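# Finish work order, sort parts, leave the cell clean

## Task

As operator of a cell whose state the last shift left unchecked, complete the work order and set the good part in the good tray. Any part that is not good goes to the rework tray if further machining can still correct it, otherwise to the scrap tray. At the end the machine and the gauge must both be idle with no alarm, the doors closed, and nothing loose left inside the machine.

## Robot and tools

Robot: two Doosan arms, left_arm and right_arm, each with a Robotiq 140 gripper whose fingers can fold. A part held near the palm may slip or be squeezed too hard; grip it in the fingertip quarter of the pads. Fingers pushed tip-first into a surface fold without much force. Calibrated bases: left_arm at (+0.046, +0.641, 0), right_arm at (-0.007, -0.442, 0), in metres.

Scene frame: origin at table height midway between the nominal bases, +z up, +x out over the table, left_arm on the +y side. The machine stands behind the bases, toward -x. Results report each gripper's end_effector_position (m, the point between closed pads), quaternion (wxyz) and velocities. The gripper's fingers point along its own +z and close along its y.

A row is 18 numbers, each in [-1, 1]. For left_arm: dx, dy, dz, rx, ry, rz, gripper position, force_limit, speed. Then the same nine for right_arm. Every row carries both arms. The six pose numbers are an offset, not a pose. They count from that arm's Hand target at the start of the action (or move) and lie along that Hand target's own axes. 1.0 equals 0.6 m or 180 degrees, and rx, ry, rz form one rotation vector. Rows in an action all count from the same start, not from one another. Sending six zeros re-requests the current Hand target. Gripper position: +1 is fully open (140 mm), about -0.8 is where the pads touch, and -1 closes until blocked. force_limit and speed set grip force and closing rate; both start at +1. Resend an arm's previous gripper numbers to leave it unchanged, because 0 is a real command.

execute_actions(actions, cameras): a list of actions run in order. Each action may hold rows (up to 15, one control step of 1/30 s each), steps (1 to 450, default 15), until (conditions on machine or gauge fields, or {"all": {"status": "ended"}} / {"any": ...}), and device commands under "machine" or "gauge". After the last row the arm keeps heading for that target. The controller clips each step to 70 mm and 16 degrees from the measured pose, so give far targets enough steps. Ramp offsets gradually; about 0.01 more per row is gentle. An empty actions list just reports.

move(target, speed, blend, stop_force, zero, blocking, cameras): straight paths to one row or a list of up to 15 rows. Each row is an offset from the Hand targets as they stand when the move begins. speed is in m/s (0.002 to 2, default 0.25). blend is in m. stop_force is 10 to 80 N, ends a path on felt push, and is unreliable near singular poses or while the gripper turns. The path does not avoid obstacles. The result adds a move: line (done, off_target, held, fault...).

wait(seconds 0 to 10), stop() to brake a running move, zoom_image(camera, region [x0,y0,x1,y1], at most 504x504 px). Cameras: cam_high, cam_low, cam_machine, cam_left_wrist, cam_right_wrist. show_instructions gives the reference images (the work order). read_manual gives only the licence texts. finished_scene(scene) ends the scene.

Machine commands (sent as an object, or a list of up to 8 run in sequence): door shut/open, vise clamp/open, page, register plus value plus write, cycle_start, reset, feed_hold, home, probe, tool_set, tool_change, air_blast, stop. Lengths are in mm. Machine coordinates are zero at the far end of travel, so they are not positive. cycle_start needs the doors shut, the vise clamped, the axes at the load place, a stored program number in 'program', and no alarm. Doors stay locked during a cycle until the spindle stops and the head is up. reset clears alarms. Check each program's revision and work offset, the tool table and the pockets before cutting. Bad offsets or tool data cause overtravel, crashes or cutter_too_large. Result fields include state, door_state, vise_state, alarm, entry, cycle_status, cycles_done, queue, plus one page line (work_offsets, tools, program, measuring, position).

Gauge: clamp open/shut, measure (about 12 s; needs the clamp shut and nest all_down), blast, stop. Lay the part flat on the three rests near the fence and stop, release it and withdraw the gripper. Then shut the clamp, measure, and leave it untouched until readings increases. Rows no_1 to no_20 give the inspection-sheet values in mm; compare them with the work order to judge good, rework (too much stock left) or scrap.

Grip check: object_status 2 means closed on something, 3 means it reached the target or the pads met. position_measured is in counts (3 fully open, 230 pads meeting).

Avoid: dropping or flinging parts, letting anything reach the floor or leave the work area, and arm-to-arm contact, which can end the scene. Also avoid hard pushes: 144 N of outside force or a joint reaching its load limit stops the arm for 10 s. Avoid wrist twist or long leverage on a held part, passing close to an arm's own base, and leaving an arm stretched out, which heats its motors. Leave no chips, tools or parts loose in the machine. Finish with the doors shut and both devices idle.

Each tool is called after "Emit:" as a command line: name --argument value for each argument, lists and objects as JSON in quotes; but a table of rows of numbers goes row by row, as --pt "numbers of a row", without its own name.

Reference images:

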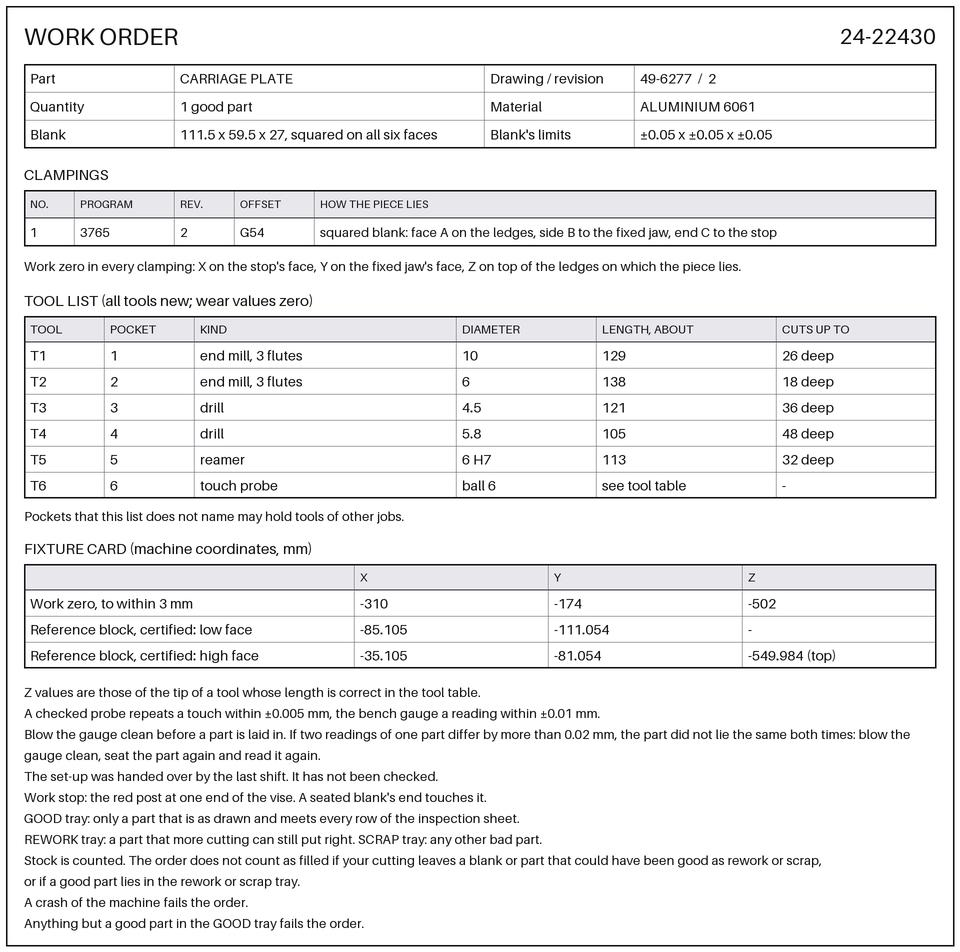

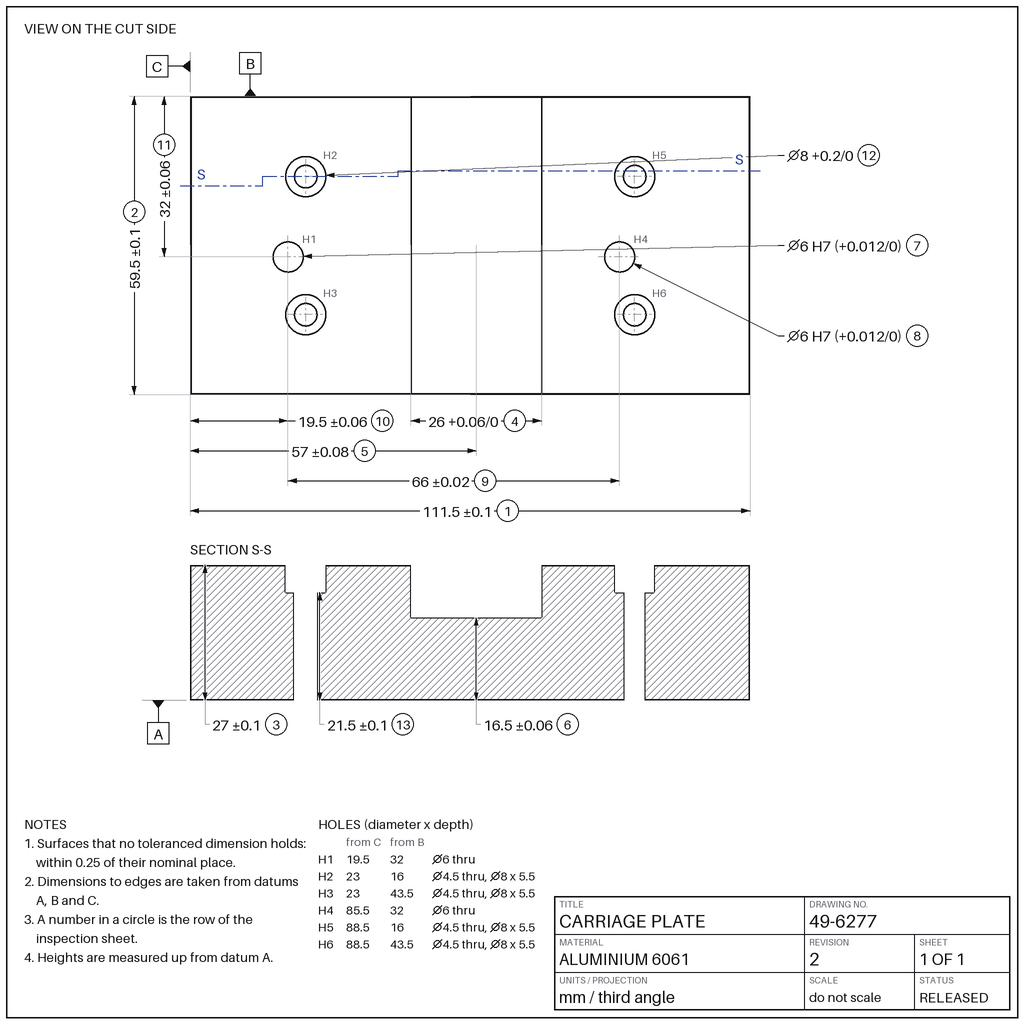

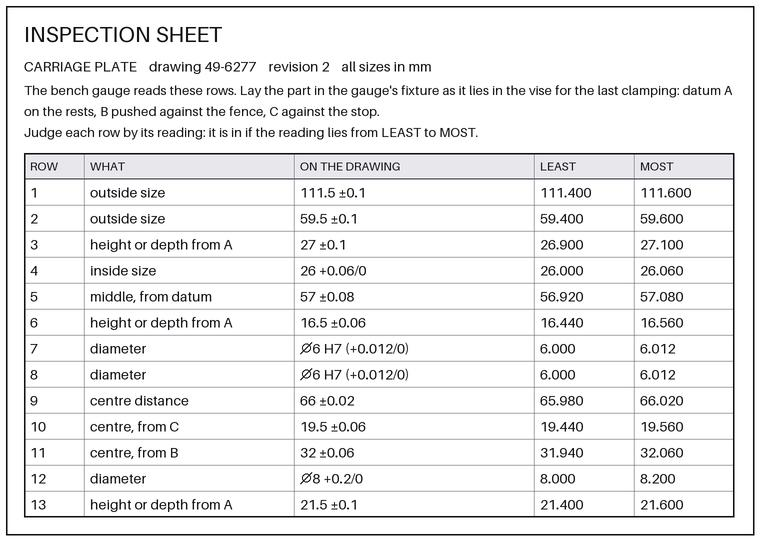

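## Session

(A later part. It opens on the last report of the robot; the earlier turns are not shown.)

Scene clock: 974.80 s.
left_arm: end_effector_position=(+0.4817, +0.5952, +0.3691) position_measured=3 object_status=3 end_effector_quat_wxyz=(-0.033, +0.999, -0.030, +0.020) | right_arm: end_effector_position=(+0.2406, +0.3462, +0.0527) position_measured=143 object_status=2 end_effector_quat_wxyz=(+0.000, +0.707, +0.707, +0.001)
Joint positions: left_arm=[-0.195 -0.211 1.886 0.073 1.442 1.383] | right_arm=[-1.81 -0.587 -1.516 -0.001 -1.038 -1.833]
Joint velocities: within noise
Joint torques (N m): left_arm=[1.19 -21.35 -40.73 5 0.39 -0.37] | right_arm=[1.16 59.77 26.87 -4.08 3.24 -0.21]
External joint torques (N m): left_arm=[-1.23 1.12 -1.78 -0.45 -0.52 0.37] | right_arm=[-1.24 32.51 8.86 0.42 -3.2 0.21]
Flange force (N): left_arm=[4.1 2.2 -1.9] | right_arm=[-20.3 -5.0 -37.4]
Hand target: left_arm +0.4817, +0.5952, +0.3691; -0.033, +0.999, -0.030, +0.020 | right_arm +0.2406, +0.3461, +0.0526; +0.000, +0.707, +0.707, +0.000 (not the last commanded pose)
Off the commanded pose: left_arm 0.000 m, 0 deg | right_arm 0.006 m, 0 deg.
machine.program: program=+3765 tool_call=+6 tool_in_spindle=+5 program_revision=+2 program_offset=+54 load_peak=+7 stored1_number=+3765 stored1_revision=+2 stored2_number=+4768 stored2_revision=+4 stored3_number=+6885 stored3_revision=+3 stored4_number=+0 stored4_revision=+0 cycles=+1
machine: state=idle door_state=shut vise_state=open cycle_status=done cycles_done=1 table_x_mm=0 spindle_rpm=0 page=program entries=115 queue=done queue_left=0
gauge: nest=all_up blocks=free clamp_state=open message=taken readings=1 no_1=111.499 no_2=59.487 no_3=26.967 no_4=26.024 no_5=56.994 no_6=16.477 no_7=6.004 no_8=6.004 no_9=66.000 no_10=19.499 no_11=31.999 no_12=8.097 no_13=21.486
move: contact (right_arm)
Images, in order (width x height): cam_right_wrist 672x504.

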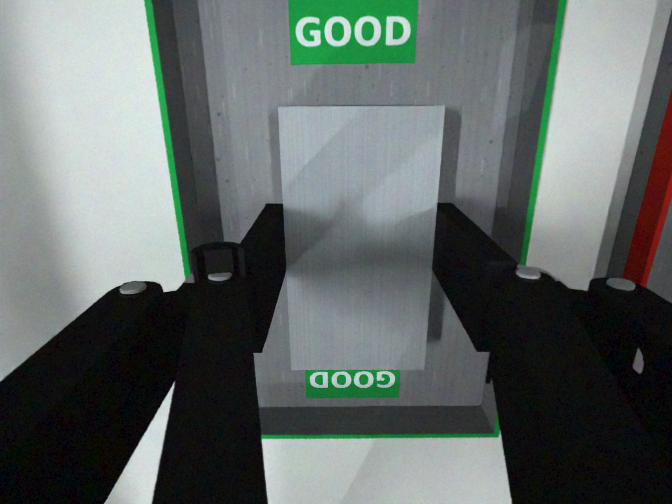

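Emit:
move --pt "0 0 0 0 0 0 1 1 1 0 0 -0.001 0 0 0 -1 0.3 -1" --pt "0 0 0 0 0 0 1 1 1 0 0 -0.001 0 0 0 0.12 0.3 -1" --pt "0 0 0 0 0 0 1 1 1 0 0 -0.06 0 0 0 0.12 0.3 -1" --pt "0 0 0 0 0 0 1 1 1 0 0 -0.4 0 0 0 0.12 0.3 -1" --speed '[0.01,0.01,0.04,0.15]' --cameras '["cam_right_wrist","cam_high"]'

Scene clock: 984.67 s.
left_arm: end_effector_position=(+0.4817, +0.5952, +0.3691) position_measured=3 object_status=3 end_effector_quat_wxyz=(-0.033, +0.999, -0.030, +0.020) | right_arm: end_effector_position=(+0.2403, +0.3461, +0.2926) position_measured=114 object_status=3 end_effector_quat_wxyz=(+0.000, +0.707, +0.707, +0.000)
Joint positions: left_arm=[-0.195 -0.211 1.886 0.073 1.442 1.383] | right_arm=[-1.81 -0.455 -1.268 -0.001 -1.419 -1.833]
Joint velocities: within noise
Joint torques (N m): left_arm=[1.09 -21.04 -40.67 4.99 0.37 -0.44] | right_arm=[2.27 79.11 40.86 -4.33 -0.54 -0.1]
External joint torques (N m): left_arm=[-1.1 0.93 -1.72 -0.45 -0.49 0.44] | right_arm=[-2.32 6.57 0.04 0.14 0.58 0.1]
Flange force (N): left_arm=[3.8 1.7 -1.8] | right_arm=[-11.5 -0.8 -0.8]
Hand target: left_arm +0.4817, +0.5952, +0.3691; -0.033, +0.999, -0.030, +0.020 | right_arm +0.2404, +0.3461, +0.2926; +0.000, +0.707, +0.707, +0.000
Off the commanded pose: left_arm 0.000 m, 0 deg | right_arm 0.000 m, 0 deg.
machine.program: program=+3765 tool_call=+6 tool_in_spindle=+5 program_revision=+2 program_offset=+54 load_peak=+7 stored1_number=+3765 stored1_revision=+2 stored2_number=+4768 stored2_revision=+4 stored3_number=+6885 stored3_revision=+3 stored4_number=+0 stored4_revision=+0 cycles=+1
machine: state=idle door_state=shut vise_state=open cycle_status=done cycles_done=1 table_x_mm=0 spindle_rpm=0 page=program entries=115 queue=done queue_left=0
gauge: nest=all_up blocks=free clamp_state=open message=taken readings=1 no_1=111.499 no_2=59.487 no_3=26.967 no_4=26.024 no_5=56.994 no_6=16.477 no_7=6.004 no_8=6.004 no_9=66.000 no_10=19.499 no_11=31.999 no_12=8.097 no_13=21.486
move: done
Images, in order (width x height): cam_high 504x504, cam_right_wrist 672x504.

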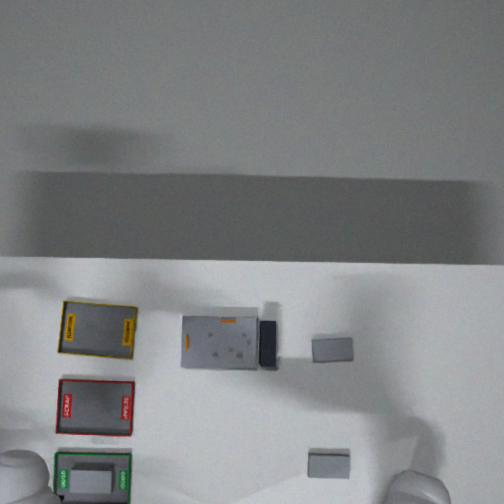

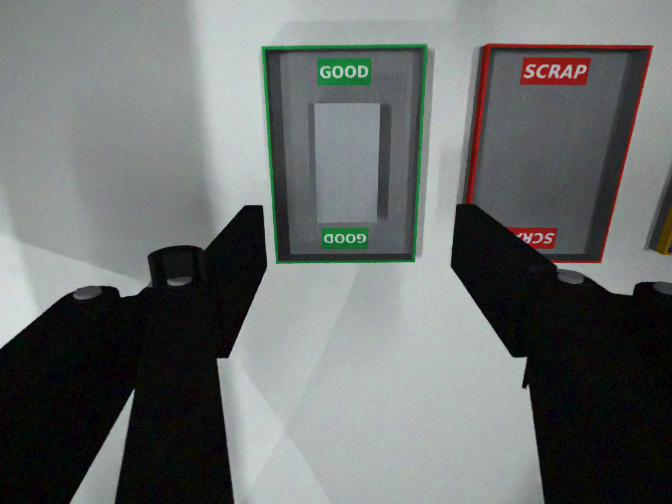

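Emit:
finished_scene --scene 2

The scene is finished: the task was done.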